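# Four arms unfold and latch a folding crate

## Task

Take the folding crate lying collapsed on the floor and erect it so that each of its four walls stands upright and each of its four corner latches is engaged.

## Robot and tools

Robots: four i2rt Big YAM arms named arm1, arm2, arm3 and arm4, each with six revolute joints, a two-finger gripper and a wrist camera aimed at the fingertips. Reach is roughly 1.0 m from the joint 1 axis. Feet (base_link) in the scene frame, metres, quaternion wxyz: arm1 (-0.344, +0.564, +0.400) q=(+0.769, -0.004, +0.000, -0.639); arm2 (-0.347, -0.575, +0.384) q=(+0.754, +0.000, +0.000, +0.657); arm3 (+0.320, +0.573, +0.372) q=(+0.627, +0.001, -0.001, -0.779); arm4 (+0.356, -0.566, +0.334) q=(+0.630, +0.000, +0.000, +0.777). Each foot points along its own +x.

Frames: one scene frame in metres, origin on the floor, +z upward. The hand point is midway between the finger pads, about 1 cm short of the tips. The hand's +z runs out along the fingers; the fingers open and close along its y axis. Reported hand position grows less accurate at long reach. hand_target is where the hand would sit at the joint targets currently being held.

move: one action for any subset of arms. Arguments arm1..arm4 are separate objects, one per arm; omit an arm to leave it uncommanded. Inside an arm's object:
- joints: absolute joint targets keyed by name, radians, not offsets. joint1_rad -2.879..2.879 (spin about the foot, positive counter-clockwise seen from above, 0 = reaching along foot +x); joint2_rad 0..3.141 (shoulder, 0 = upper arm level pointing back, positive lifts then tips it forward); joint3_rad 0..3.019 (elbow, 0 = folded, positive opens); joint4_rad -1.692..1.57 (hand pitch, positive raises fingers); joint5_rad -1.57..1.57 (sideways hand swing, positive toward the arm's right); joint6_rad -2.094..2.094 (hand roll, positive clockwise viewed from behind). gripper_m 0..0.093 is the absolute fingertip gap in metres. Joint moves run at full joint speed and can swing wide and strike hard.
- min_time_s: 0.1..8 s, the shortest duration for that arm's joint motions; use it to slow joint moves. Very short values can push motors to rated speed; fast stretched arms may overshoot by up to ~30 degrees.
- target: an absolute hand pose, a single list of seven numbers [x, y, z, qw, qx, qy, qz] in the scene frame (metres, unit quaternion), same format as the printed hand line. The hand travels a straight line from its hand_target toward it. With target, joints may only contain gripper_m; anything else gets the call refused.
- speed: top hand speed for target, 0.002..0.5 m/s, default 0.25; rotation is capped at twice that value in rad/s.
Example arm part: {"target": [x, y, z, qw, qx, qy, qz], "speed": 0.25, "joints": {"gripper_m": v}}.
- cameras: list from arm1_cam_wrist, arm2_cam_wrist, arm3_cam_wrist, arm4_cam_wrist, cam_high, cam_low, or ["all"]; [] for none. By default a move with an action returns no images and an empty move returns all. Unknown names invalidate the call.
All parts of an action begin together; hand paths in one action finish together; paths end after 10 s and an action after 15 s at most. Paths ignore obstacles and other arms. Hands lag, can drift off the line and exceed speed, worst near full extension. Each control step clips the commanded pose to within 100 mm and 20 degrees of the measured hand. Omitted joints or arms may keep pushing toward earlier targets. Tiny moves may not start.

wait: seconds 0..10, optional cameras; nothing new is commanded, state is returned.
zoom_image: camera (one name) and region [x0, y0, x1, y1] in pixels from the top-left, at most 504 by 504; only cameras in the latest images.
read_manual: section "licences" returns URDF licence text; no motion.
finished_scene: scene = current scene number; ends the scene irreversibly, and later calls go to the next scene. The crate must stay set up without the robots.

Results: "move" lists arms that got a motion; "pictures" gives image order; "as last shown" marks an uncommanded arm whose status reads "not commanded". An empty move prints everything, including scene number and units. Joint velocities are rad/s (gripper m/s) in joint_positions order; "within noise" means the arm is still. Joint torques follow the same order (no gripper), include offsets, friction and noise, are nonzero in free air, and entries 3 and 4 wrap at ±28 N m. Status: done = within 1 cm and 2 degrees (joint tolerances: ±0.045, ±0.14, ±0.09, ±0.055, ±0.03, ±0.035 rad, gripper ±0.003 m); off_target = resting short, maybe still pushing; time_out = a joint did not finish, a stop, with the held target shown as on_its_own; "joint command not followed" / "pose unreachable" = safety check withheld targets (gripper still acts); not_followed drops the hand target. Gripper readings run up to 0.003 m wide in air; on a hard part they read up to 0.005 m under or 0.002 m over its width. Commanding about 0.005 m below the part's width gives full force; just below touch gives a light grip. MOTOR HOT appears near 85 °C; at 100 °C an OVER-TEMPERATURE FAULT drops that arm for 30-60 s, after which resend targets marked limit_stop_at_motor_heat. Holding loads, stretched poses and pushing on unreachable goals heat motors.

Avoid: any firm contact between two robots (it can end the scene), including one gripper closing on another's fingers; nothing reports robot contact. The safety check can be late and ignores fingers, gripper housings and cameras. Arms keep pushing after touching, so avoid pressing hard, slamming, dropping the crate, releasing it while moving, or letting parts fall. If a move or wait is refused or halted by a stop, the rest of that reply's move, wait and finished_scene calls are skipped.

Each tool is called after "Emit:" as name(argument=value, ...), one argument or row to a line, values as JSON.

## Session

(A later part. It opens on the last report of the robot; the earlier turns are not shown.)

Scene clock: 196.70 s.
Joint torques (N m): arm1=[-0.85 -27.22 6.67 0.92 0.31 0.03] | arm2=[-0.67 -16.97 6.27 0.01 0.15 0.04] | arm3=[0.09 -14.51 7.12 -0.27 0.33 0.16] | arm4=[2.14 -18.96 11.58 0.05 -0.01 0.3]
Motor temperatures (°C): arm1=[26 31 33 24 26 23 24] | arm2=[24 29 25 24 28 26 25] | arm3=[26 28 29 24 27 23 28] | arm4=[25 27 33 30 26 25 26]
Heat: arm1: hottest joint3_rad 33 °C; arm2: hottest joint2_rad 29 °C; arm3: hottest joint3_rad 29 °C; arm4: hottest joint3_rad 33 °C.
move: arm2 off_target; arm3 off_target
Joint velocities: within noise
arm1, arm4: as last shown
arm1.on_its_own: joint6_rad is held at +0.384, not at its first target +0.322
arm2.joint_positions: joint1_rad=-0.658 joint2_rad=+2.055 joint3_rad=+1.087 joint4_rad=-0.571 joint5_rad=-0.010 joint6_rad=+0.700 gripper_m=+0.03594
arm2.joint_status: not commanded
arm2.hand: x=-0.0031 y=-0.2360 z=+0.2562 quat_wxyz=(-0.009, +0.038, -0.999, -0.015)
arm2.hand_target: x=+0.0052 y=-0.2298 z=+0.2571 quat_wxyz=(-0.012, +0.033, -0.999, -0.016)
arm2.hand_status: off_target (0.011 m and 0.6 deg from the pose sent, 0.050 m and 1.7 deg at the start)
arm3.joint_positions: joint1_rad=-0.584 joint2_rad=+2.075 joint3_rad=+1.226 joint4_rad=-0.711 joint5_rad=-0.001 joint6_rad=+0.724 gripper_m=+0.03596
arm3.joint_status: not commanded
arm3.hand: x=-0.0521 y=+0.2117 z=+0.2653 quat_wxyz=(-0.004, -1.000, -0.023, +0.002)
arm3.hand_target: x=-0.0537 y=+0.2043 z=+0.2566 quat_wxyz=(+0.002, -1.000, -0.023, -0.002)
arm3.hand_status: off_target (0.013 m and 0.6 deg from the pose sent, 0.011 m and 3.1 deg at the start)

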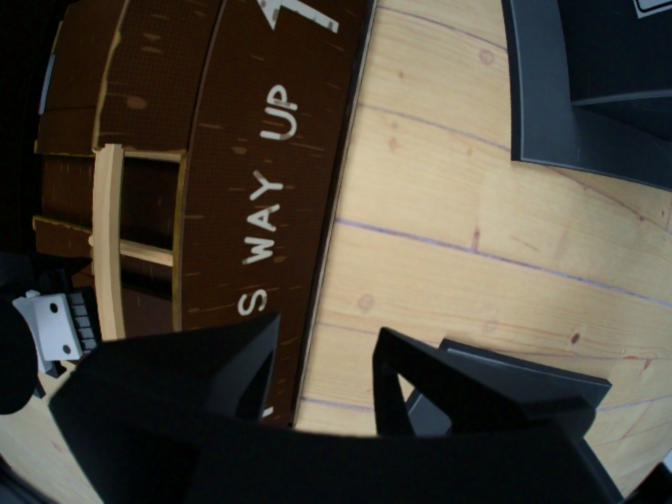

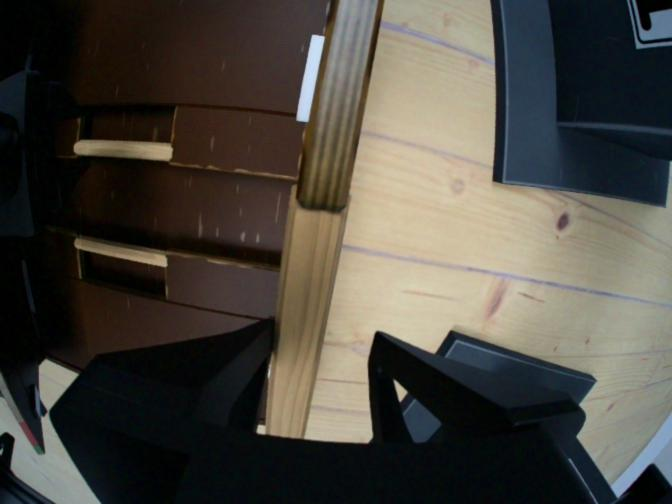

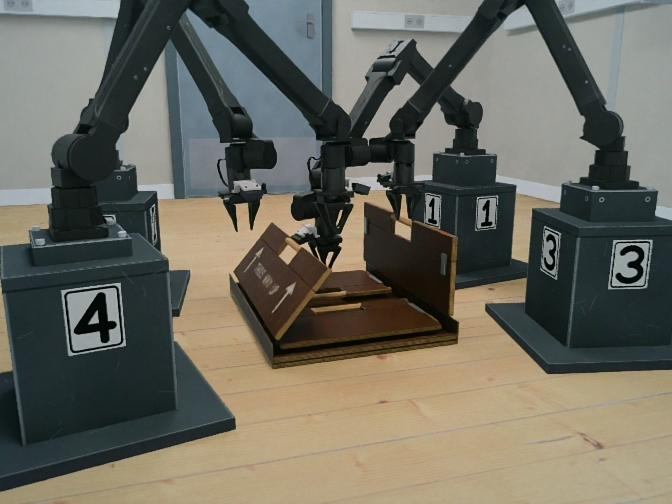

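Emit:
move(
  cameras=["arm2_cam_wrist", "arm1_cam_wrist", "arm4_cam_wrist", "cam_low", "cam_high"],
)

Emit:
zoom_image(
  camera="cam_low",
  region=[220, 190, 470, 380],
)

Scene clock: 202.60 s.
Joint torques (N m): arm1=[-0.91 -26.52 6.68 0.79 0.3 0.02] | arm2=[-0.21 -16.91 6.27 0.01 0.15 0.07] | arm3=[0.15 -14.62 6.99 -0.27 0.33 0.15] | arm4=[2.14 -18.96 11.58 0.06 -0.01 0.3]
Motor temperatures (°C): arm1=[26 31 33 24 26 23 24] | arm2=[24 29 25 24 28 26 25] | arm3=[26 28 29 24 27 23 28] | arm4=[25 28 33 30 26 25 26]
Heat: arm1: hottest joint3_rad 33 °C; arm2: hottest joint2_rad 29 °C; arm3: hottest joint3_rad 29 °C; arm4: hottest joint3_rad 33 °C.
Joint velocities: within noise
arm1.joint_positions: joint1_rad=+0.243 joint2_rad=+2.637 joint3_rad=+1.746 joint4_rad=-0.712 joint5_rad=-0.001 joint6_rad=+0.395 gripper_m=+0.04206
arm1.joint_status: not commanded
arm1.on_its_own: joint6_rad is held at +0.384, not at its first target +0.322
arm1.hand: x=-0.0898 y=+0.0002 z=+0.1107 quat_wxyz=(+0.015, -0.695, -0.718, -0.002) (m; scene frame)
arm1.hand_target: x=-0.0867 y=-0.0181 z=+0.1217 quat_wxyz=(-0.003, -0.696, -0.718, +0.007) (m; scene frame)
arm1.hand_status: not commanded
arm2.joint_positions: joint1_rad=-0.663 joint2_rad=+2.055 joint3_rad=+1.087 joint4_rad=-0.571 joint5_rad=-0.010 joint6_rad=+0.700 gripper_m=+0.03594
arm2.joint_status: not commanded
arm2.hand: x=-0.0016 y=-0.2376 z=+0.2562 quat_wxyz=(-0.009, +0.036, -0.999, -0.015) (m; scene frame)
arm2.hand_target: x=+0.0067 y=-0.2314 z=+0.2571 quat_wxyz=(-0.012, +0.031, -0.999, -0.016) (m; scene frame)
arm2.hand_status: off_target (0.011 m and 0.4 deg from the pose sent, 0.050 m and 1.7 deg at the start)
arm3.joint_positions: joint1_rad=-0.584 joint2_rad=+2.075 joint3_rad=+1.226 joint4_rad=-0.711 joint5_rad=-0.001 joint6_rad=+0.724 gripper_m=+0.03596
arm3.joint_status: not commanded
arm3.hand: x=-0.0521 y=+0.2117 z=+0.2653 quat_wxyz=(-0.004, -1.000, -0.023, +0.002) (m; scene frame)
arm3.hand_target: x=-0.0537 y=+0.2043 z=+0.2566 quat_wxyz=(+0.002, -1.000, -0.023, -0.002) (m; scene frame)
arm3.hand_status: off_target (0.013 m and 0.6 deg from the pose sent, 0.011 m and 3.1 deg at the start)
arm4.joint_positions: joint1_rad=+0.218 joint2_rad=+2.153 joint3_rad=+1.512 joint4_rad=-0.917 joint5_rad=+0.011 joint6_rad=+0.343 gripper_m=+0.04207
arm4.joint_status: not commanded
arm4.hand: x=+0.1118 y=-0.0225 z=+0.2677 quat_wxyz=(-0.007, +0.736, -0.677, -0.004) (m; scene frame)
arm4.hand_target: x=+0.1025 y=-0.0088 z=+0.2683 quat_wxyz=(-0.013, +0.731, -0.682, -0.014) (m; scene frame)
arm4.hand_status: not commanded
pictures: arm1_cam_wrist, arm2_cam_wrist, arm4_cam_wrist, cam_high, cam_low

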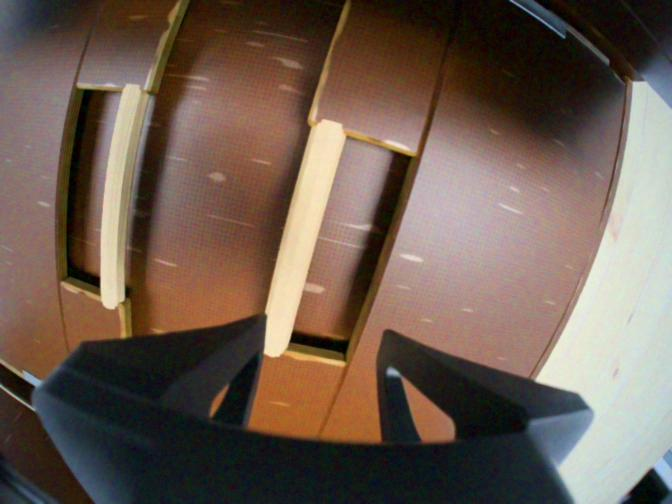

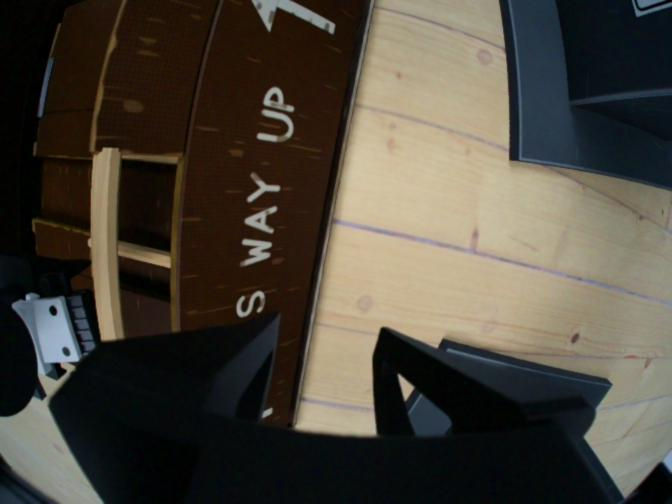

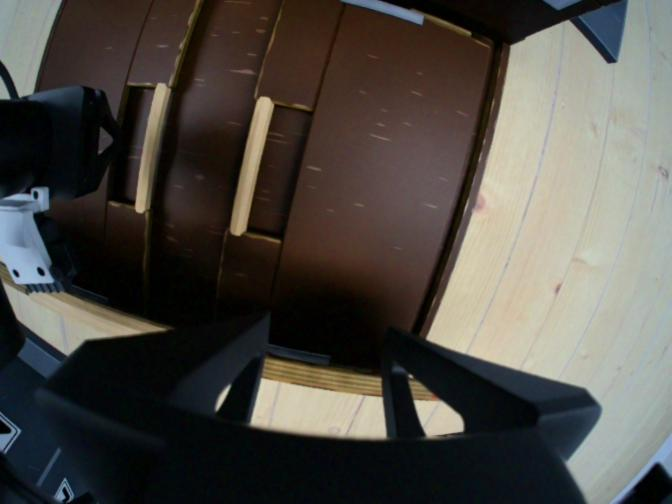

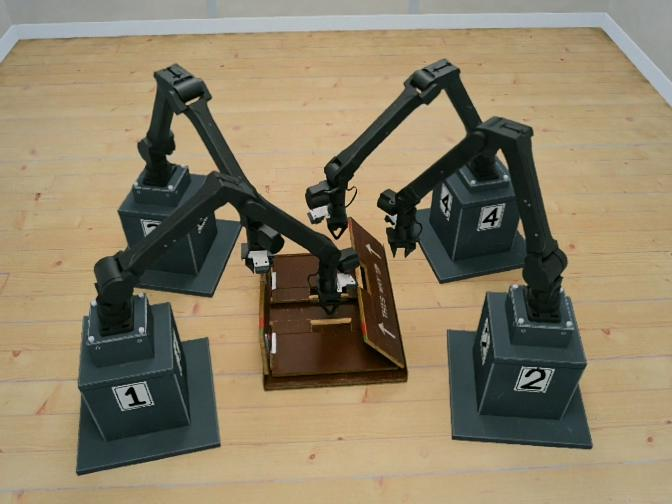

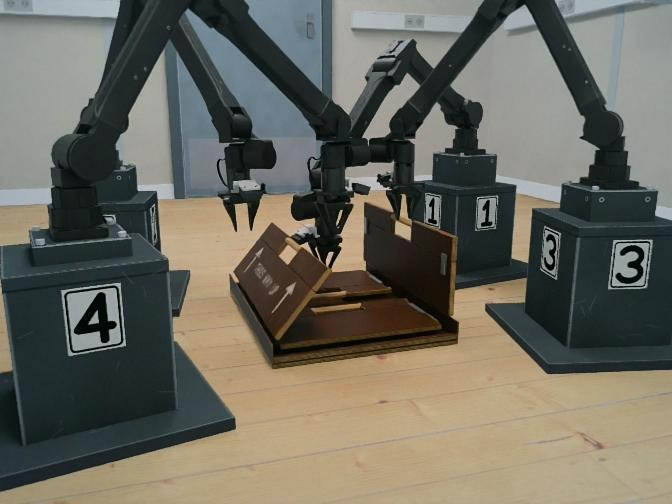

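Scaled by 2.016 from the camera's image (finer frame: 960x720).

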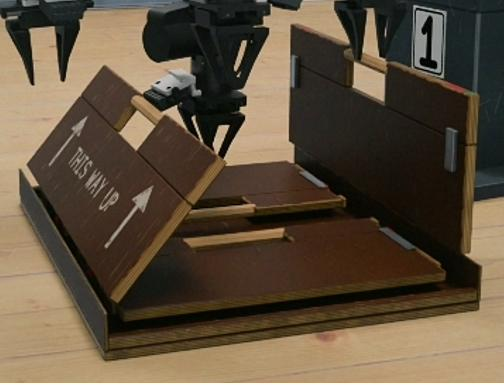

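Emit:
move(
  arm4={"target": [0.19, -0.008, 0.3, -0.012, 0.731, -0.682, -0.015], "speed": 0.25},
  arm3={"target": [0.004, 0.207, 0.243, 0, 0.9997, 0.022, 0], "speed": 0.1},
  arm2={"target": [0.031, -0.085, 0.28, 0.012, -0.035, 0.999, 0.014], "speed": 0.2, "joints": {"gripper_m": 0.046}},
  cameras=["arm2_cam_wrist", "arm3_cam_wrist", "cam_low"],
)

Scene clock: 215.13 s.
Joint torques (N m): arm1=[-0.97 -26.58 6.64 1.03 0.31 0] | arm2=[-0.03 -21.36 8.23 -0.02 0.18 0.08] | arm3=[0.21 -16.97 3.22 0.83 0.28 0.18] | arm4=[2.49 -20.01 7.42 -0.14 -0.14 -0.07]
Motor temperatures (°C): arm1=[26 32 33 24 26 23 24] | arm2=[24 29 26 24 28 26 25] | arm3=[26 28 30 24 27 23 28] | arm4=[25 28 33 30 26 25 26]
Heat: arm1: hottest joint3_rad 33 °C; arm2: hottest joint2_rad 29 °C; arm3: hottest joint3_rad 30 °C; arm4: hottest joint3_rad 33 °C.
move: arm2 off_target; arm3 done; arm4 done
Joint velocities: within noise
arm1: as last shown
arm1.on_its_own: joint6_rad is held at +0.384, not at its first target +0.322
arm2.joint_positions: joint1_rad=-0.516 joint2_rad=+2.240 joint3_rad=+1.533 joint4_rad=-0.846 joint5_rad=-0.001 joint6_rad=+0.826 gripper_m=+0.04587
arm2.joint_status: all done
arm2.hand: x=+0.0206 y=-0.0943 z=+0.2738 quat_wxyz=(-0.006, +0.047, -0.999, -0.007)
arm2.hand_target: x=+0.0299 y=-0.0844 z=+0.2782 quat_wxyz=(-0.012, +0.042, -0.999, -0.013)
arm2.hand_status: off_target (0.015 m and 1.7 deg from the pose sent, 0.158 m and 0.4 deg at the start)
arm3.joint_positions: joint1_rad=-0.503 joint2_rad=+2.075 joint3_rad=+1.125 joint4_rad=-0.630 joint5_rad=+0.000 joint6_rad=+0.799 gripper_m=+0.03596
arm3.joint_status: not commanded
arm3.hand: x=+0.0015 y=+0.2092 z=+0.2414 quat_wxyz=(+0.003, -1.000, -0.027, -0.004)
arm3.hand_target: x=+0.0039 y=+0.2081 z=+0.2433 quat_wxyz=(+0.001, -1.000, -0.025, +0.000)
arm3.hand_status: done (0.004 m and 0.8 deg from the pose sent, 0.061 m and 0.6 deg at the start)
arm4.joint_positions: joint1_rad=+0.089 joint2_rad=+2.062 joint3_rad=+1.460 joint4_rad=-0.917 joint5_rad=+0.005 joint6_rad=+0.251 gripper_m=+0.04207
arm4.joint_status: not commanded
arm4.hand: x=+0.1851 y=-0.0038 z=+0.3027 quat_wxyz=(-0.015, +0.723, -0.690, -0.021)
arm4.hand_target: x=+0.1840 y=-0.0102 z=+0.3000 quat_wxyz=(-0.011, +0.731, -0.682, -0.016)
arm4.hand_status: done (0.007 m and 1.5 deg from the pose sent, 0.086 m and 1.6 deg at the start)

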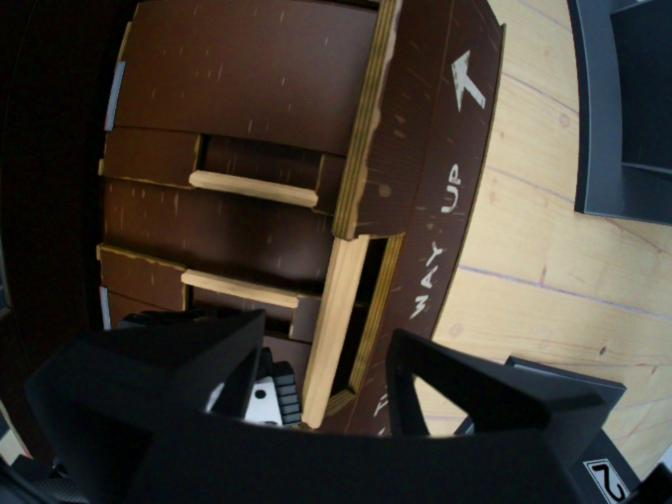

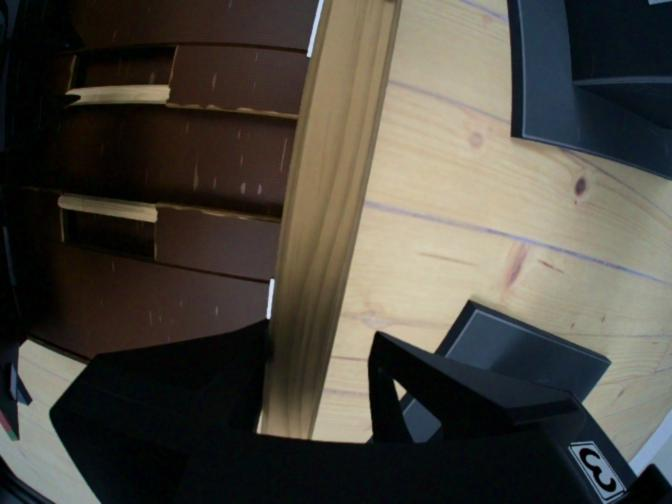

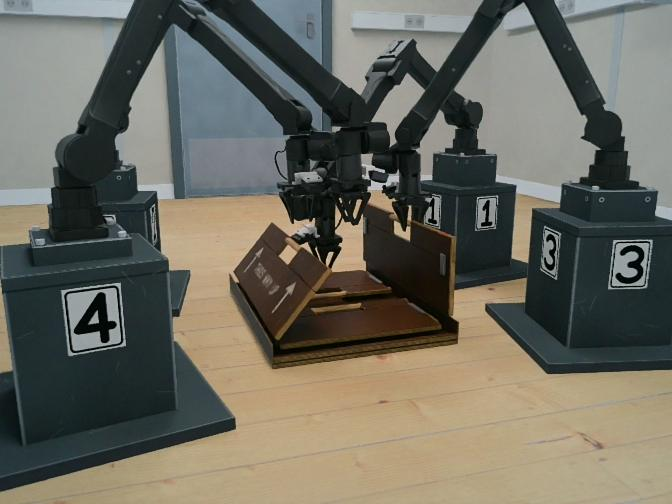

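Emit:
move(
  arm2={"target": [0.029, -0.097, 0.181, 0.012, -0.035, 0.999, 0.014], "speed": 0.15},
  cameras=["arm2_cam_wrist", "cam_low"],
)

Emit:
zoom_image(
  camera="cam_low",
  region=[240, 140, 440, 300],
)

Scene clock: 221.33 s.
Joint torques (N m): arm1=[-1.03 -26.87 6.69 0.96 0.31 0.05] | arm2=[-0.79 -23 5.87 0.83 0.09 0.07] | arm3=[0.09 -16.67 3.23 0.73 0.26 0.16] | arm4=[2.08 -20.01 7.42 -0.14 -0.14 -0.11]
Motor temperatures (°C): arm1=[26 32 33 24 26 23 24] | arm2=[24 29 26 24 28 26 25] | arm3=[26 28 30 24 27 23 27] | arm4=[25 28 32 30 26 25 26]
Heat: arm1: hottest joint3_rad 33 °C; arm2: hottest joint2_rad 29 °C; arm3: hottest joint3_rad 30 °C; arm4: hottest joint3_rad 32 °C.
move: arm2 off_target
Joint velocities: within noise
arm1, arm3: as last shown
arm1.on_its_own: joint6_rad is held at +0.384, not at its first target +0.322
arm2.joint_positions: joint1_rad=-0.520 joint2_rad=+2.409 joint3_rad=+1.533 joint4_rad=-0.688 joint5_rad=-0.001 joint6_rad=+0.827 gripper_m=+0.04587
arm2.joint_status: not commanded
arm2.hand: x=+0.0170 y=-0.1037 z=+0.1765 quat_wxyz=(-0.002, +0.044, -0.999, -0.003)
arm2.hand_target: x=+0.0281 y=-0.0977 z=+0.1815 quat_wxyz=(-0.012, +0.035, -0.999, -0.014)
arm2.hand_status: off_target (0.015 m and 1.9 deg from the pose sent, 0.093 m and 1.7 deg at the start)
arm4.joint_positions: joint1_rad=+0.080 joint2_rad=+2.062 joint3_rad=+1.460 joint4_rad=-0.917 joint5_rad=+0.005 joint6_rad=+0.251 gripper_m=+0.04207
arm4.joint_status: not commanded
arm4.hand: x=+0.1903 y=-0.0023 z=+0.3027 quat_wxyz=(-0.015, +0.720, -0.694, -0.021)
arm4.hand_target: x=+0.1891 y=-0.0087 z=+0.3000 quat_wxyz=(-0.011, +0.728, -0.686, -0.016)
arm4.hand_status: not commanded

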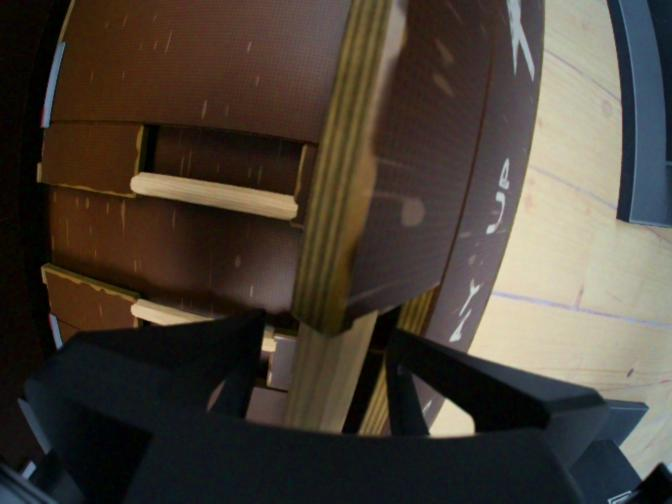

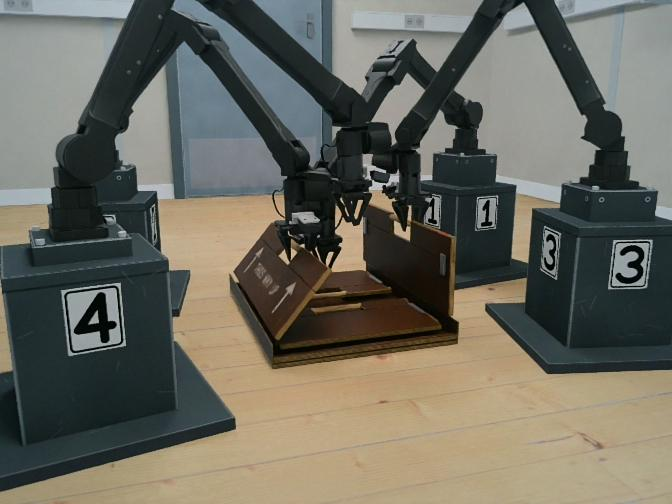

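Scaled by 2.520 from the camera's image (finer frame: 960x720).

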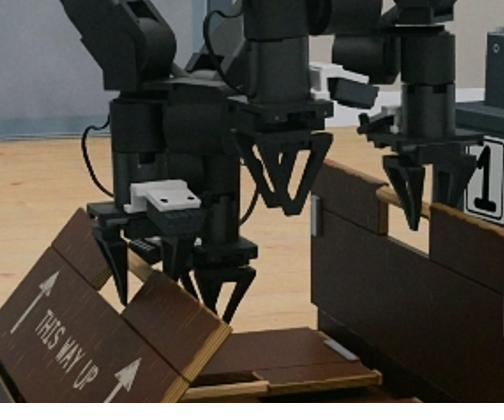

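Emit:
move(
  arm2={"joints": {"gripper_m": 0.009}},
)

Emit:
move(
  arm2={"target": [0.034, -0.178, 0.23, 0.012, -0.035, 0.999, 0.014], "speed": 0.15},
)

Emit:
move(
  arm2={"target": [0.038, -0.26, 0.243, 0.012, -0.035, 0.999, 0.014], "speed": 0.12},
  cameras=["arm2_cam_wrist", "arm1_cam_wrist", "cam_low"],
)

Scene clock: 226.90 s.
Joint torques (N m): arm1=[-1.2 -26.81 6.69 1.02 0.31 0.04] | arm2=[-0.85 -22.95 5.82 0.55 0.19 0] | arm3=[0.32 -16.44 3.17 0.79 0.28 0.15] | arm4=[2.08 -20.01 7.42 -0.16 -0.14 -0.11]
Motor temperatures (°C): arm1=[26 32 33 24 26 23 24] | arm2=[24 29 26 24 28 26 25] | arm3=[26 28 30 24 27 23 27] | arm4=[25 28 32 30 26 25 26]
Heat: arm1: hottest joint3_rad 33 °C; arm2: hottest joint2_rad 29 °C; arm3: hottest joint3_rad 30 °C; arm4: hottest joint3_rad 32 °C.
move: arm2 off_target
Joint velocities: within noise
arm1, arm3, arm4: as last shown
arm1.on_its_own: joint6_rad is held at +0.384, not at its first target +0.322
arm1.hand_target: x=-0.0866 y=-0.0181 z=+0.1217 quat_wxyz=(-0.003, -0.696, -0.718, +0.007)
arm2.joint_positions: joint1_rad=-0.519 joint2_rad=+2.409 joint3_rad=+1.535 joint4_rad=-0.682 joint5_rad=-0.003 joint6_rad=+0.842 gripper_m=+0.01602
arm2.joint_status: gripper_m off_target (ended at +0.01606, target +0.00900)
arm2.hand: x=+0.0175 y=-0.1011 z=+0.1769 quat_wxyz=(-0.004, +0.037, -0.999, -0.007)
arm2.hand_target: x=+0.0280 y=-0.0966 z=+0.1819 quat_wxyz=(-0.013, +0.031, -0.999, -0.014)
arm2.hand_status: not commanded
pictures: none

Scene clock: 228.07 s.
Joint torques (N m): arm1=[-1.14 -26.58 6.76 0.68 0.25 0.03] | arm2=[-2.26 -23.65 4.01 -0.14 0.74 -0.33] | arm3=[-0.21 -16.26 3.25 0.8 0.24 0.12] | arm4=[2.14 -20.01 7.42 -0.14 -0.14 -0.11]
Motor temperatures (°C): arm1=[26 32 33 24 26 23 24] | arm2=[24 29 26 24 28 26 25] | arm3=[26 28 30 24 27 23 27] | arm4=[25 28 32 30 26 25 26]
Heat: arm1: hottest joint3_rad 33 °C; arm2: hottest joint2_rad 29 °C; arm3: hottest joint3_rad 30 °C; arm4: hottest joint3_rad 32 °C.
move: arm2 off_target
Joint velocities: within noise
arm1.joint_positions: joint1_rad=+0.243 joint2_rad=+2.637 joint3_rad=+1.747 joint4_rad=-0.710 joint5_rad=+0.001 joint6_rad=+0.390 gripper_m=+0.04206
arm1.joint_status: not commanded
arm1.on_its_own: joint6_rad is held at +0.384, not at its first target +0.322
arm1.hand: x=-0.0895 y=-0.0010 z=+0.1111 quat_wxyz=(+0.014, -0.694, -0.720, -0.001)
arm1.hand_target: x=-0.0863 y=-0.0190 z=+0.1220 quat_wxyz=(-0.004, -0.694, -0.720, +0.007)
arm1.hand_status: not commanded
arm2.joint_positions: joint1_rad=-0.600 joint2_rad=+2.252 joint3_rad=+1.323 joint4_rad=-0.613 joint5_rad=-0.023 joint6_rad=+0.764 gripper_m=+0.01557
arm2.joint_status: not commanded
arm2.hand: x=+0.0194 y=-0.1660 z=+0.2124 quat_wxyz=(-0.002, +0.035, -0.999, -0.018)
arm2.hand_target: x=+0.0335 y=-0.1749 z=+0.2296 quat_wxyz=(-0.014, +0.036, -0.999, -0.017)
arm2.hand_status: off_target (0.026 m and 1.2 deg from the pose sent, 0.095 m and 1.2 deg at the start)
arm3, arm4: as last shown
pictures: none

Scene clock: 229.30 s.
Joint torques (N m): arm1=[-1.26 -27.05 6.63 1.07 0.24 0.02] | arm2=[-5.6 -23.65 1.78 -0.88 1.62 -0.7] | arm3=[-0.38 -16.67 3.21 0.81 0.23 0.15] | arm4=[2.08 -20.01 7.42 -0.16 -0.14 -0.11]
Motor temperatures (°C): arm1=[26 32 33 24 26 23 24] | arm2=[24 29 25 24 28 26 25] | arm3=[26 28 29 24 27 23 27] | arm4=[24 28 32 30 26 25 26]
Heat: arm1: hottest joint3_rad 33 °C; arm2: hottest joint2_rad 29 °C; arm3: hottest joint3_rad 29 °C; arm4: hottest joint3_rad 32 °C.
move: arm2 off_target
Joint velocities: within noise
arm1, arm3, arm4: as last shown
arm1.on_its_own: joint6_rad is held at +0.384, not at its first target +0.322
arm2.joint_positions: joint1_rad=-0.683 joint2_rad=+2.167 joint3_rad=+1.173 joint4_rad=-0.527 joint5_rad=-0.049 joint6_rad=+0.678 gripper_m=+0.01573
arm2.joint_status: not commanded
arm2.hand: x=+0.0215 y=-0.2200 z=+0.2227 quat_wxyz=(-0.003, +0.037, -0.999, -0.035)
arm2.hand_target: x=+0.0370 y=-0.2569 z=+0.2408 quat_wxyz=(-0.011, +0.035, -0.999, -0.015)
arm2.hand_status: off_target (0.048 m and 2.6 deg from the pose sent, 0.101 m and 1.2 deg at the start)
pictures: arm1_cam_wrist, arm2_cam_wrist, cam_low

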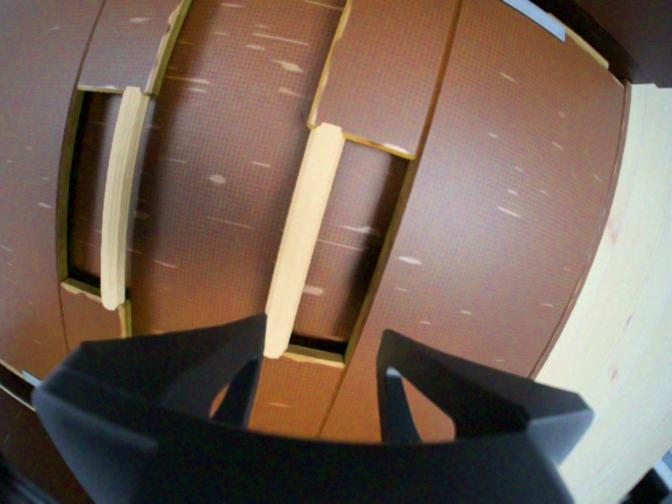

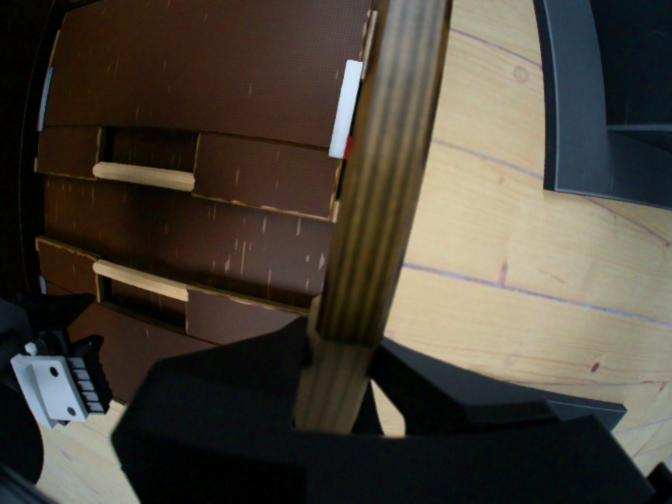

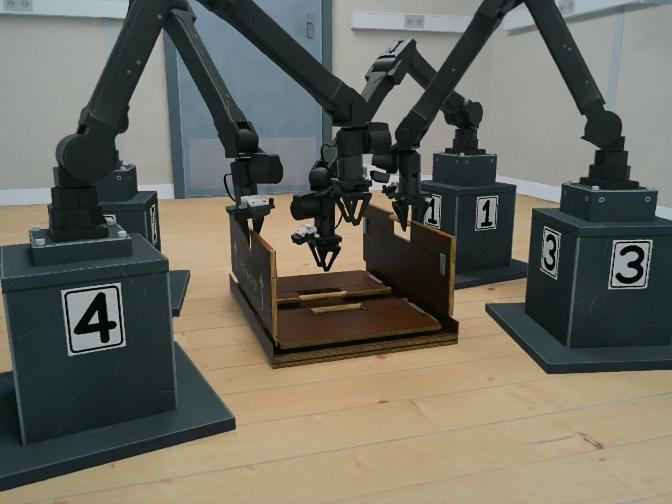

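Emit:
move(
  arm1={"target": [-0.07, -0.031, 0.057, 0.013, 0.7236, 0.6902, -0.006], "speed": 0.15},
  cameras=["arm1_cam_wrist", "cam_low"],
)

Scene clock: 236.00 s.
Joint torques (N m): arm1=[0.15 -25.82 7.94 0.43 0.07 0.24] | arm2=[-5.66 -23.65 1.81 -0.87 1.62 -0.71] | arm3=[-0.21 -16.73 3.36 0.77 0.29 0.16] | arm4=[2.08 -20.01 7.42 -0.14 -0.14 -0.11]
Motor temperatures (°C): arm1=[26 33 33 24 26 23 24] | arm2=[24 29 25 24 28 26 25] | arm3=[26 28 29 24 27 23 27] | arm4=[24 29 31 30 26 25 26]
Heat: arm1: hottest joint2_rad 33 °C; arm2: hottest joint2_rad 29 °C; arm3: hottest joint3_rad 29 °C; arm4: hottest joint3_rad 31 °C.
move: arm1 off_target
Joint velocities: within noise
arm1.joint_positions: joint1_rad=+0.243 joint2_rad=+2.791 joint3_rad=+1.885 joint4_rad=-0.673 joint5_rad=-0.004 joint6_rad=+0.468 gripper_m=+0.04206
arm1.joint_status: not commanded
arm1.hand: x=-0.0828 y=-0.0150 z=+0.0502 quat_wxyz=(+0.003, -0.721, -0.693, +0.001)
arm1.hand_target: x=-0.0702 y=-0.0298 z=+0.0572 quat_wxyz=(-0.013, -0.724, -0.690, +0.006)
arm1.hand_status: off_target (0.022 m and 2.0 deg from the pose sent, 0.065 m and 5.8 deg at the start)
arm2, arm3, arm4: as last shown

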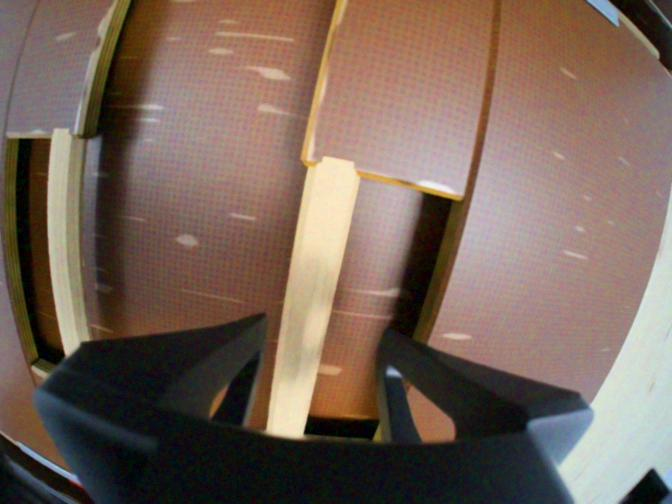

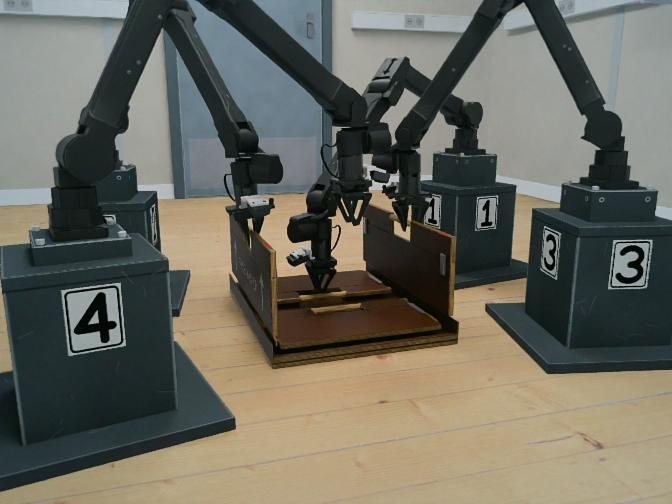

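Emit:
move(
  arm1={"target": [-0.067, -0.031, 0.048, 0.013, 0.7236, 0.6902, -0.006], "speed": 0.15},
)

Emit:
move(
  arm1={"joints": {"gripper_m": 0.009}},
  cameras=["arm1_cam_wrist"],
)

Scene clock: 238.60 s.
Joint torques (N m): arm1=[0.38 -24.41 8.02 0.69 0.13 0.22] | arm2=[-5.6 -23.65 1.78 -0.88 1.62 -0.7] | arm3=[-0.15 -17.14 3.12 0.91 0.27 0.15] | arm4=[2.14 -20.01 7.43 -0.14 -0.14 -0.11]
Motor temperatures (°C): arm1=[26 33 33 24 26 23 24] | arm2=[24 29 25 24 28 26 25] | arm3=[26 28 29 24 27 23 27] | arm4=[24 29 31 30 26 25 26]
Heat: arm1: hottest joint2_rad 33 °C; arm2: hottest joint2_rad 29 °C; arm3: hottest joint3_rad 29 °C; arm4: hottest joint3_rad 31 °C.
move: arm1 off_target
Joint velocities: within noise
arm1.joint_positions: joint1_rad=+0.244 joint2_rad=+2.798 joint3_rad=+1.910 joint4_rad=-0.673 joint5_rad=-0.004 joint6_rad=+0.471 gripper_m=+0.04206
arm1.joint_status: not commanded
arm1.hand: x=-0.0779 y=-0.0234 z=+0.0513 quat_wxyz=(-0.005, -0.722, -0.692, +0.004)
arm1.hand_target: x=-0.0669 y=-0.0307 z=+0.0484 quat_wxyz=(-0.013, -0.723, -0.690, +0.006)
arm1.hand_status: off_target (0.014 m and 1.0 deg from the pose sent, 0.023 m and 2.0 deg at the start)
arm2, arm3, arm4: as last shown
pictures: none

Scene clock: 239.20 s.
Joint torques (N m): arm1=[0.32 -25.23 8.05 0.43 0.13 0.23] | arm2=[-5.66 -23.71 1.8 -0.87 1.62 -0.71] | arm3=[0.15 -16.62 3.19 0.9 0.27 0.15] | arm4=[2.08 -20.01 7.42 -0.14 -0.14 -0.11]
Motor temperatures (°C): arm1=[26 33 33 24 26 23 24] | arm2=[24 29 25 24 29 26 25] | arm3=[26 28 29 24 27 23 27] | arm4=[24 29 31 30 26 25 26]
Heat: arm1: hottest joint2_rad 33 °C; arm2: hottest joint2_rad 29 °C; arm3: hottest joint3_rad 29 °C; arm4: hottest joint3_rad 31 °C.
move: arm1 done
Joint velocities: arm1=[within noise] | arm2=[within noise] | arm3=[within noise] | arm4=[-0.005 -0.044 -0.017 -0.007 -0.007 0.037 0]
arm1.joint_positions: joint1_rad=+0.244 joint2_rad=+2.798 joint3_rad=+1.910 joint4_rad=-0.673 joint5_rad=-0.004 joint6_rad=+0.471 gripper_m=+0.00906
arm1.joint_status: all done
arm1.hand: x=-0.0779 y=-0.0234 z=+0.0513 quat_wxyz=(-0.005, -0.722, -0.692, +0.004)
arm1.hand_target: x=-0.0668 y=-0.0310 z=+0.0488 quat_wxyz=(-0.014, -0.723, -0.690, +0.006)
arm1.hand_status: not commanded
arm2, arm3, arm4: as last shown

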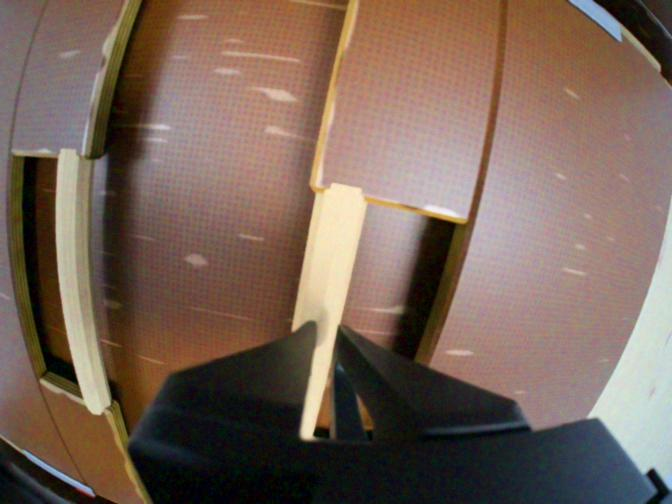

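Emit:
move(
  arm1={"joints": {"gripper_m": 0.042}},
)

Emit:
move(
  arm1={"target": [-0.066, -0.031, 0.026, 0.013, 0.7236, 0.6902, -0.006], "speed": 0.12},
  cameras=["arm1_cam_wrist", "cam_low"],
)

Scene clock: 241.77 s.
Joint torques (N m): arm1=[0.73 -25.47 8.08 0.59 0.15 0.21] | arm2=[-5.66 -23.71 1.81 -0.87 1.62 -0.71] | arm3=[-0.32 -16.62 3.11 0.81 0.27 0.13] | arm4=[2.08 -20.01 7.43 -0.14 -0.14 -0.11]
Motor temperatures (°C): arm1=[26 33 33 24 26 23 24] | arm2=[24 29 25 25 29 26 25] | arm3=[26 28 29 24 27 23 27] | arm4=[24 29 31 30 26 25 26]
Heat: arm1: hottest joint2_rad 33 °C; arm2: hottest joint2_rad 29 °C; arm3: hottest joint3_rad 29 °C; arm4: hottest joint3_rad 31 °C.
move: arm1 done
Joint velocities: within noise
arm1.joint_positions: joint1_rad=+0.244 joint2_rad=+2.798 joint3_rad=+1.910 joint4_rad=-0.673 joint5_rad=-0.004 joint6_rad=+0.471 gripper_m=+0.04194
arm1.joint_status: all done
arm1.hand: x=-0.0779 y=-0.0234 z=+0.0513 quat_wxyz=(-0.005, -0.722, -0.692, +0.004)
arm1.hand_target: x=-0.0668 y=-0.0310 z=+0.0488 quat_wxyz=(-0.014, -0.723, -0.691, +0.006)
arm1.hand_status: not commanded
arm2, arm4: as last shown
arm3.joint_positions: joint1_rad=-0.503 joint2_rad=+2.075 joint3_rad=+1.125 joint4_rad=-0.630 joint5_rad=+0.000 joint6_rad=+0.799 gripper_m=+0.03596
arm3.joint_status: not commanded
arm3.hand: x=+0.0015 y=+0.2092 z=+0.2414 quat_wxyz=(+0.003, -1.000, -0.027, -0.004)
arm3.hand_target: x=+0.0039 y=+0.2081 z=+0.2433 quat_wxyz=(+0.001, -1.000, -0.025, +0.000)
arm3.hand_status: not commanded
pictures: none

Scene clock: 242.97 s.
Joint torques (N m): arm1=[1.03 -25.29 7.88 0.94 0.13 0.2] | arm2=[-5.66 -23.71 1.8 -0.88 1.62 -0.71] | arm3=[0.03 -16.21 3.17 0.73 0.26 0.15] | arm4=[2.14 -20.01 7.42 -0.16 -0.14 -0.11]
Motor temperatures (°C): arm1=[26 33 33 24 26 23 24] | arm2=[24 29 25 25 29 26 26] | arm3=[26 28 29 24 27 23 27] | arm4=[24 29 31 30 26 25 26]
Heat: arm1: hottest joint2_rad 33 °C; arm2: hottest joint2_rad 29 °C; arm3: hottest joint3_rad 29 °C; arm4: hottest joint3_rad 31 °C.
move: arm1 off_target
Joint velocities: within noise
arm1.joint_positions: joint1_rad=+0.246 joint2_rad=+2.858 joint3_rad=+1.953 joint4_rad=-0.673 joint5_rad=-0.004 joint6_rad=+0.473 gripper_m=+0.04194
arm1.joint_status: not commanded
arm1.hand: x=-0.0797 y=-0.0176 z=+0.0245 quat_wxyz=(+0.003, -0.722, -0.692, +0.001)
arm1.hand_target: x=-0.0664 y=-0.0296 z=+0.0260 quat_wxyz=(-0.013, -0.723, -0.690, +0.006)
arm1.hand_status: off_target (0.019 m and 2.0 deg from the pose sent, 0.029 m and 1.0 deg at the start)
arm2, arm3: as last shown
arm4.joint_positions: joint1_rad=+0.080 joint2_rad=+2.062 joint3_rad=+1.460 joint4_rad=-0.917 joint5_rad=+0.005 joint6_rad=+0.251 gripper_m=+0.04207
arm4.joint_status: not commanded
arm4.hand: x=+0.1903 y=-0.0023 z=+0.3027 quat_wxyz=(-0.015, +0.720, -0.694, -0.021)
arm4.hand_target: x=+0.1891 y=-0.0087 z=+0.3000 quat_wxyz=(-0.011, +0.728, -0.686, -0.016)
arm4.hand_status: not commanded

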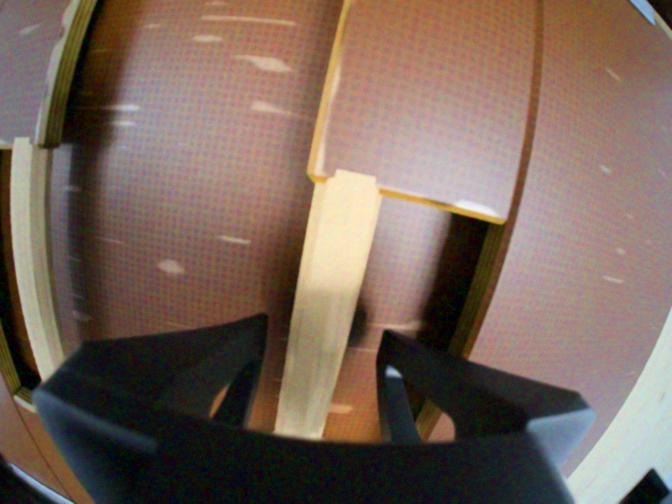

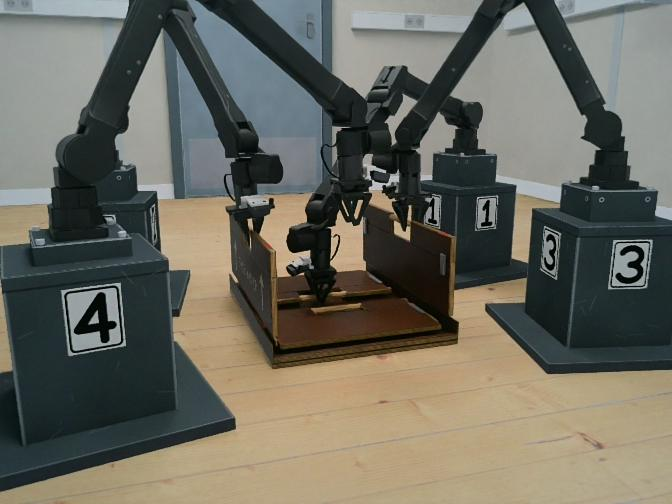

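Emit:
move(
  arm1={"joints": {"gripper_m": 0.009}},
  cameras=["arm1_cam_wrist", "arm3_cam_wrist"],
)

Scene clock: 245.20 s.
Joint torques (N m): arm1=[0.56 -25.93 7.87 0.87 0.31 0.09] | arm2=[-5.66 -23.65 1.8 -0.88 1.62 -0.7] | arm3=[-0.09 -16.56 3.23 0.85 0.26 0.16] | arm4=[2.08 -20.01 7.42 -0.14 -0.14 -0.11]
Motor temperatures (°C): arm1=[26 33 33 24 26 23 24] | arm2=[24 29 25 25 29 26 26] | arm3=[26 28 29 24 26 23 27] | arm4=[24 29 31 30 26 25 26]
Heat: arm1: hottest joint2_rad 33 °C; arm2: hottest joint2_rad 29 °C; arm3: hottest joint3_rad 29 °C; arm4: hottest joint3_rad 31 °C.
move: arm1 off_target
Joint velocities: within noise
arm1.joint_positions: joint1_rad=+0.249 joint2_rad=+2.858 joint3_rad=+1.954 joint4_rad=-0.670 joint5_rad=-0.007 joint6_rad=+0.496 gripper_m=+0.01740
arm1.joint_status: gripper_m off_target (ended at +0.01743, target +0.00900)
arm1.hand: x=-0.0767 y=-0.0180 z=+0.0248 quat_wxyz=(+0.000, -0.729, -0.685, +0.000)
arm1.hand_target: x=-0.0673 y=-0.0305 z=+0.0263 quat_wxyz=(-0.013, -0.727, -0.687, +0.006)
arm1.hand_status: not commanded
arm2, arm3, arm4: as last shown

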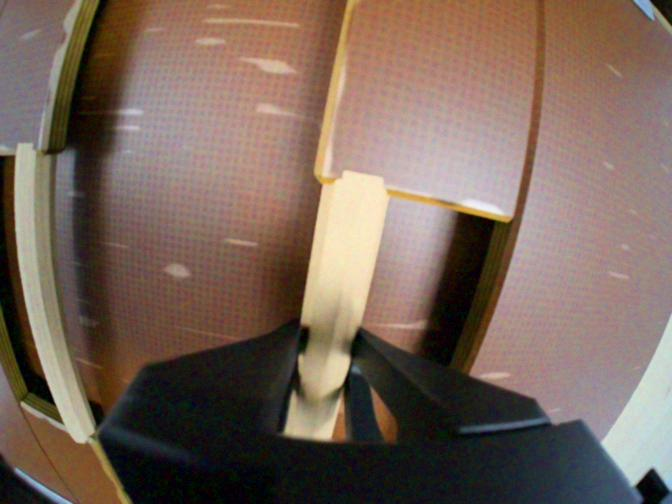

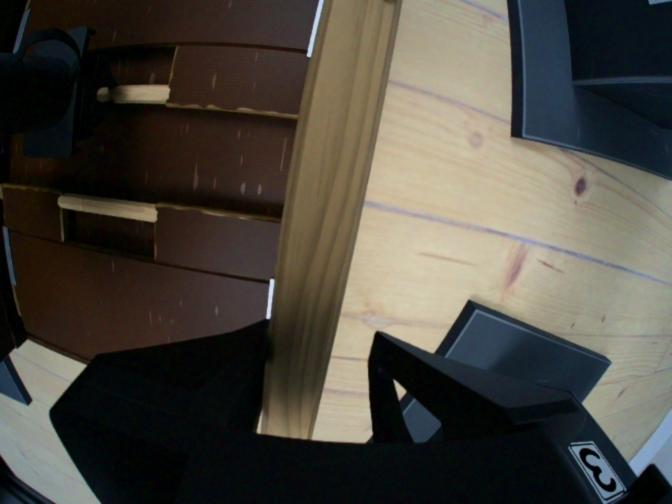

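Emit:
move(
  arm1={"target": [-0.093, -0.0293, 0.133, 0.013, 0.7276, 0.6862, -0.006], "speed": 0.15},
  cameras=["arm1_cam_wrist", "cam_low"],
)

Scene clock: 249.93 s.
Joint torques (N m): arm1=[-1.44 -29.92 4.96 -0.38 0.74 -0.09] | arm2=[-5.66 -23.65 1.8 -0.88 1.62 -0.71] | arm3=[-0.09 -16.5 3.17 0.84 0.29 0.12] | arm4=[2.08 -20.01 7.42 -0.14 -0.14 -0.11]
Motor temperatures (°C): arm1=[26 33 33 24 26 23 24] | arm2=[24 29 25 25 29 26 26] | arm3=[26 28 29 24 26 23 27] | arm4=[24 29 31 30 26 25 26]
Heat: arm1: hottest joint2_rad 33 °C; arm2: hottest joint2_rad 29 °C; arm3: hottest joint3_rad 29 °C; arm4: hottest joint3_rad 31 °C.
move: arm1 off_target
Joint velocities: within noise
arm1.joint_positions: joint1_rad=+0.226 joint2_rad=+2.660 joint3_rad=+1.779 joint4_rad=-0.678 joint5_rad=-0.019 joint6_rad=+0.484 gripper_m=+0.01681
arm1.joint_status: not commanded
arm1.hand: x=-0.0897 y=-0.0184 z=+0.1049 quat_wxyz=(-0.009, -0.732, -0.681, -0.003)
arm1.hand_target: x=-0.0923 y=-0.0318 z=+0.1316 quat_wxyz=(-0.016, -0.728, -0.685, +0.007)
arm1.hand_status: off_target (0.030 m and 1.4 deg from the pose sent, 0.110 m and 1.7 deg at the start)
arm2, arm3, arm4: as last shown

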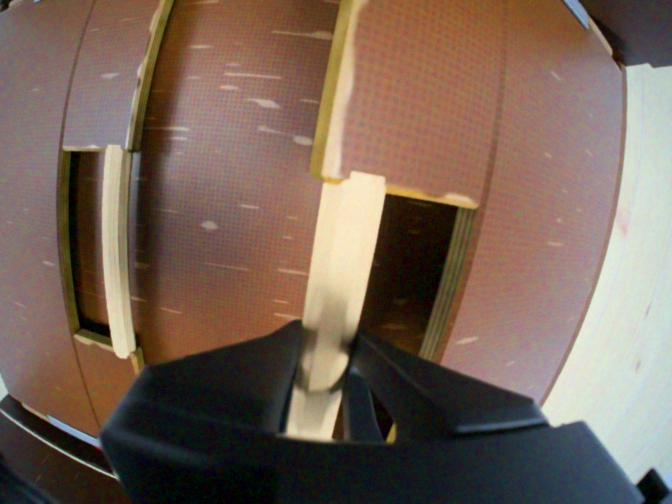

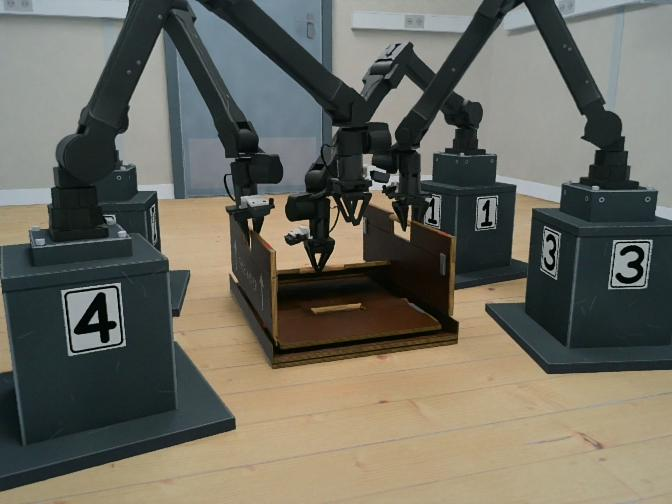

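Emit:
move(
  arm1={"target": [-0.177, -0.026, 0.205, 0.013, 0.7276, 0.6862, -0.006], "speed": 0.15},
  arm4={"target": [0.031, 0.025, 0.155, -0.012, 0.731, -0.682, -0.015], "speed": 0.25},
  cameras=["arm1_cam_wrist", "arm4_cam_wrist", "cam_low", "cam_high"],
)

Scene clock: 253.70 s.
Joint torques (N m): arm1=[-3.78 -27.93 4.74 -0.58 1.53 -0.29] | arm2=[-5.66 -23.65 1.78 -0.87 1.62 -0.71] | arm3=[0.15 -16.79 3.23 0.77 0.27 0.11] | arm4=[1.44 -22.01 11.26 -0.46 0 0.29]
Motor temperatures (°C): arm1=[26 33 33 24 26 23 25] | arm2=[24 29 25 25 29 26 26] | arm3=[26 28 29 24 26 23 27] | arm4=[24 29 31 30 26 25 26]
Heat: arm1: hottest joint2_rad 33 °C; arm2: hottest joint2_rad 29 °C; arm3: hottest joint3_rad 29 °C; arm4: hottest joint3_rad 31 °C.
move: arm1 off_target; arm4 off_target
Joint velocities: within noise
arm1.joint_positions: joint1_rad=+0.134 joint2_rad=+2.445 joint3_rad=+1.595 joint4_rad=-0.689 joint5_rad=-0.045 joint6_rad=+0.379 gripper_m=+0.01691
arm1.joint_status: not commanded
arm1.hand: x=-0.1453 y=-0.0194 z=+0.1887 quat_wxyz=(-0.024, -0.728, -0.685, -0.010)
arm1.hand_target: x=-0.1735 y=-0.0257 z=+0.2041 quat_wxyz=(-0.013, -0.727, -0.687, +0.004)
arm1.hand_status: off_target (0.036 m and 2.2 deg from the pose sent, 0.133 m and 1.4 deg at the start)
arm2.joint_positions: joint1_rad=-0.683 joint2_rad=+2.167 joint3_rad=+1.173 joint4_rad=-0.527 joint5_rad=-0.049 joint6_rad=+0.678 gripper_m=+0.01573
arm2.joint_status: not commanded
arm2.hand: x=+0.0215 y=-0.2200 z=+0.2227 quat_wxyz=(-0.003, +0.037, -0.999, -0.035)
arm2.hand_target: x=+0.0370 y=-0.2569 z=+0.2408 quat_wxyz=(-0.011, +0.035, -0.999, -0.015)
arm2.hand_status: not commanded
arm3.joint_positions: joint1_rad=-0.506 joint2_rad=+2.075 joint3_rad=+1.125 joint4_rad=-0.630 joint5_rad=+0.000 joint6_rad=+0.799 gripper_m=+0.03596
arm3.joint_status: not commanded
arm3.hand: x=+0.0004 y=+0.2102 z=+0.2414 quat_wxyz=(+0.003, -1.000, -0.025, -0.004)
arm3.hand_target: x=+0.0028 y=+0.2091 z=+0.2432 quat_wxyz=(+0.001, -1.000, -0.023, +0.000)
arm3.hand_status: not commanded
arm4.joint_positions: joint1_rad=+0.300 joint2_rad=+2.469 joint3_rad=+1.787 joint4_rad=-0.858 joint5_rad=+0.016 joint6_rad=+0.407 gripper_m=+0.04207
arm4.joint_status: not commanded
arm4.hand: x=+0.0358 y=+0.0161 z=+0.1592 quat_wxyz=(-0.012, +0.741, -0.671, -0.012)
arm4.hand_target: x=+0.0327 y=+0.0252 z=+0.1550 quat_wxyz=(-0.014, +0.734, -0.678, -0.015)
arm4.hand_status: off_target (0.011 m and 1.8 deg from the pose sent, 0.219 m and 2.0 deg at the start)
pictures: arm1_cam_wrist, arm4_cam_wrist, cam_high, cam_low

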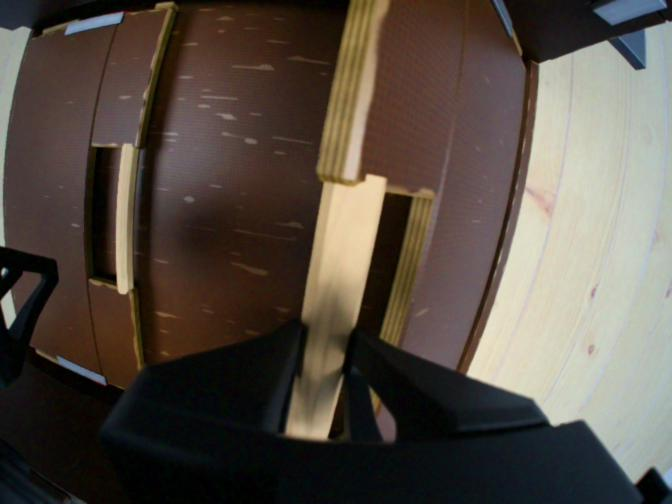

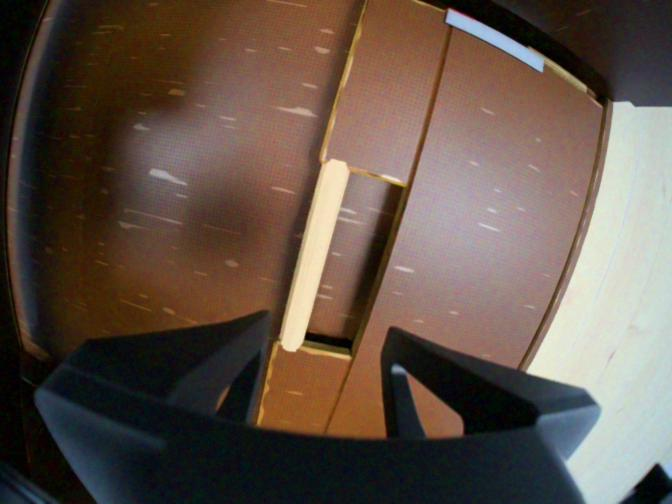

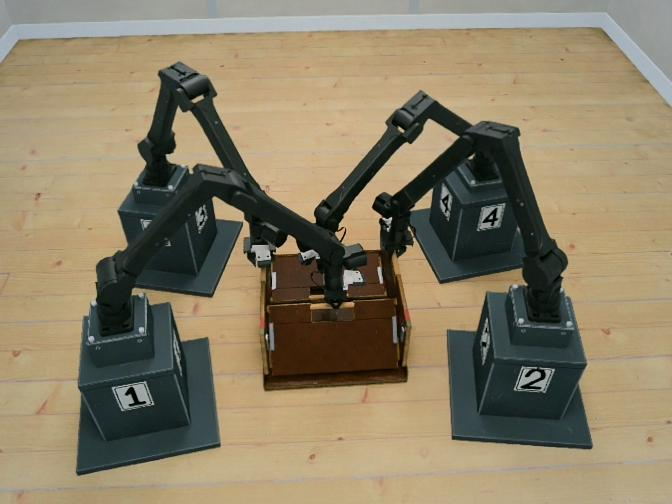

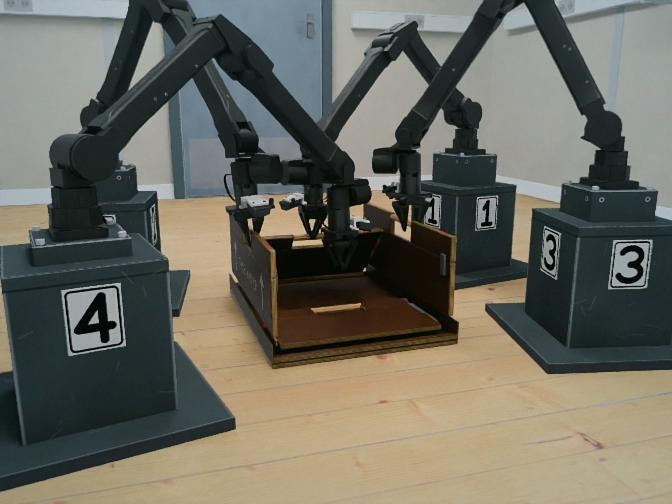

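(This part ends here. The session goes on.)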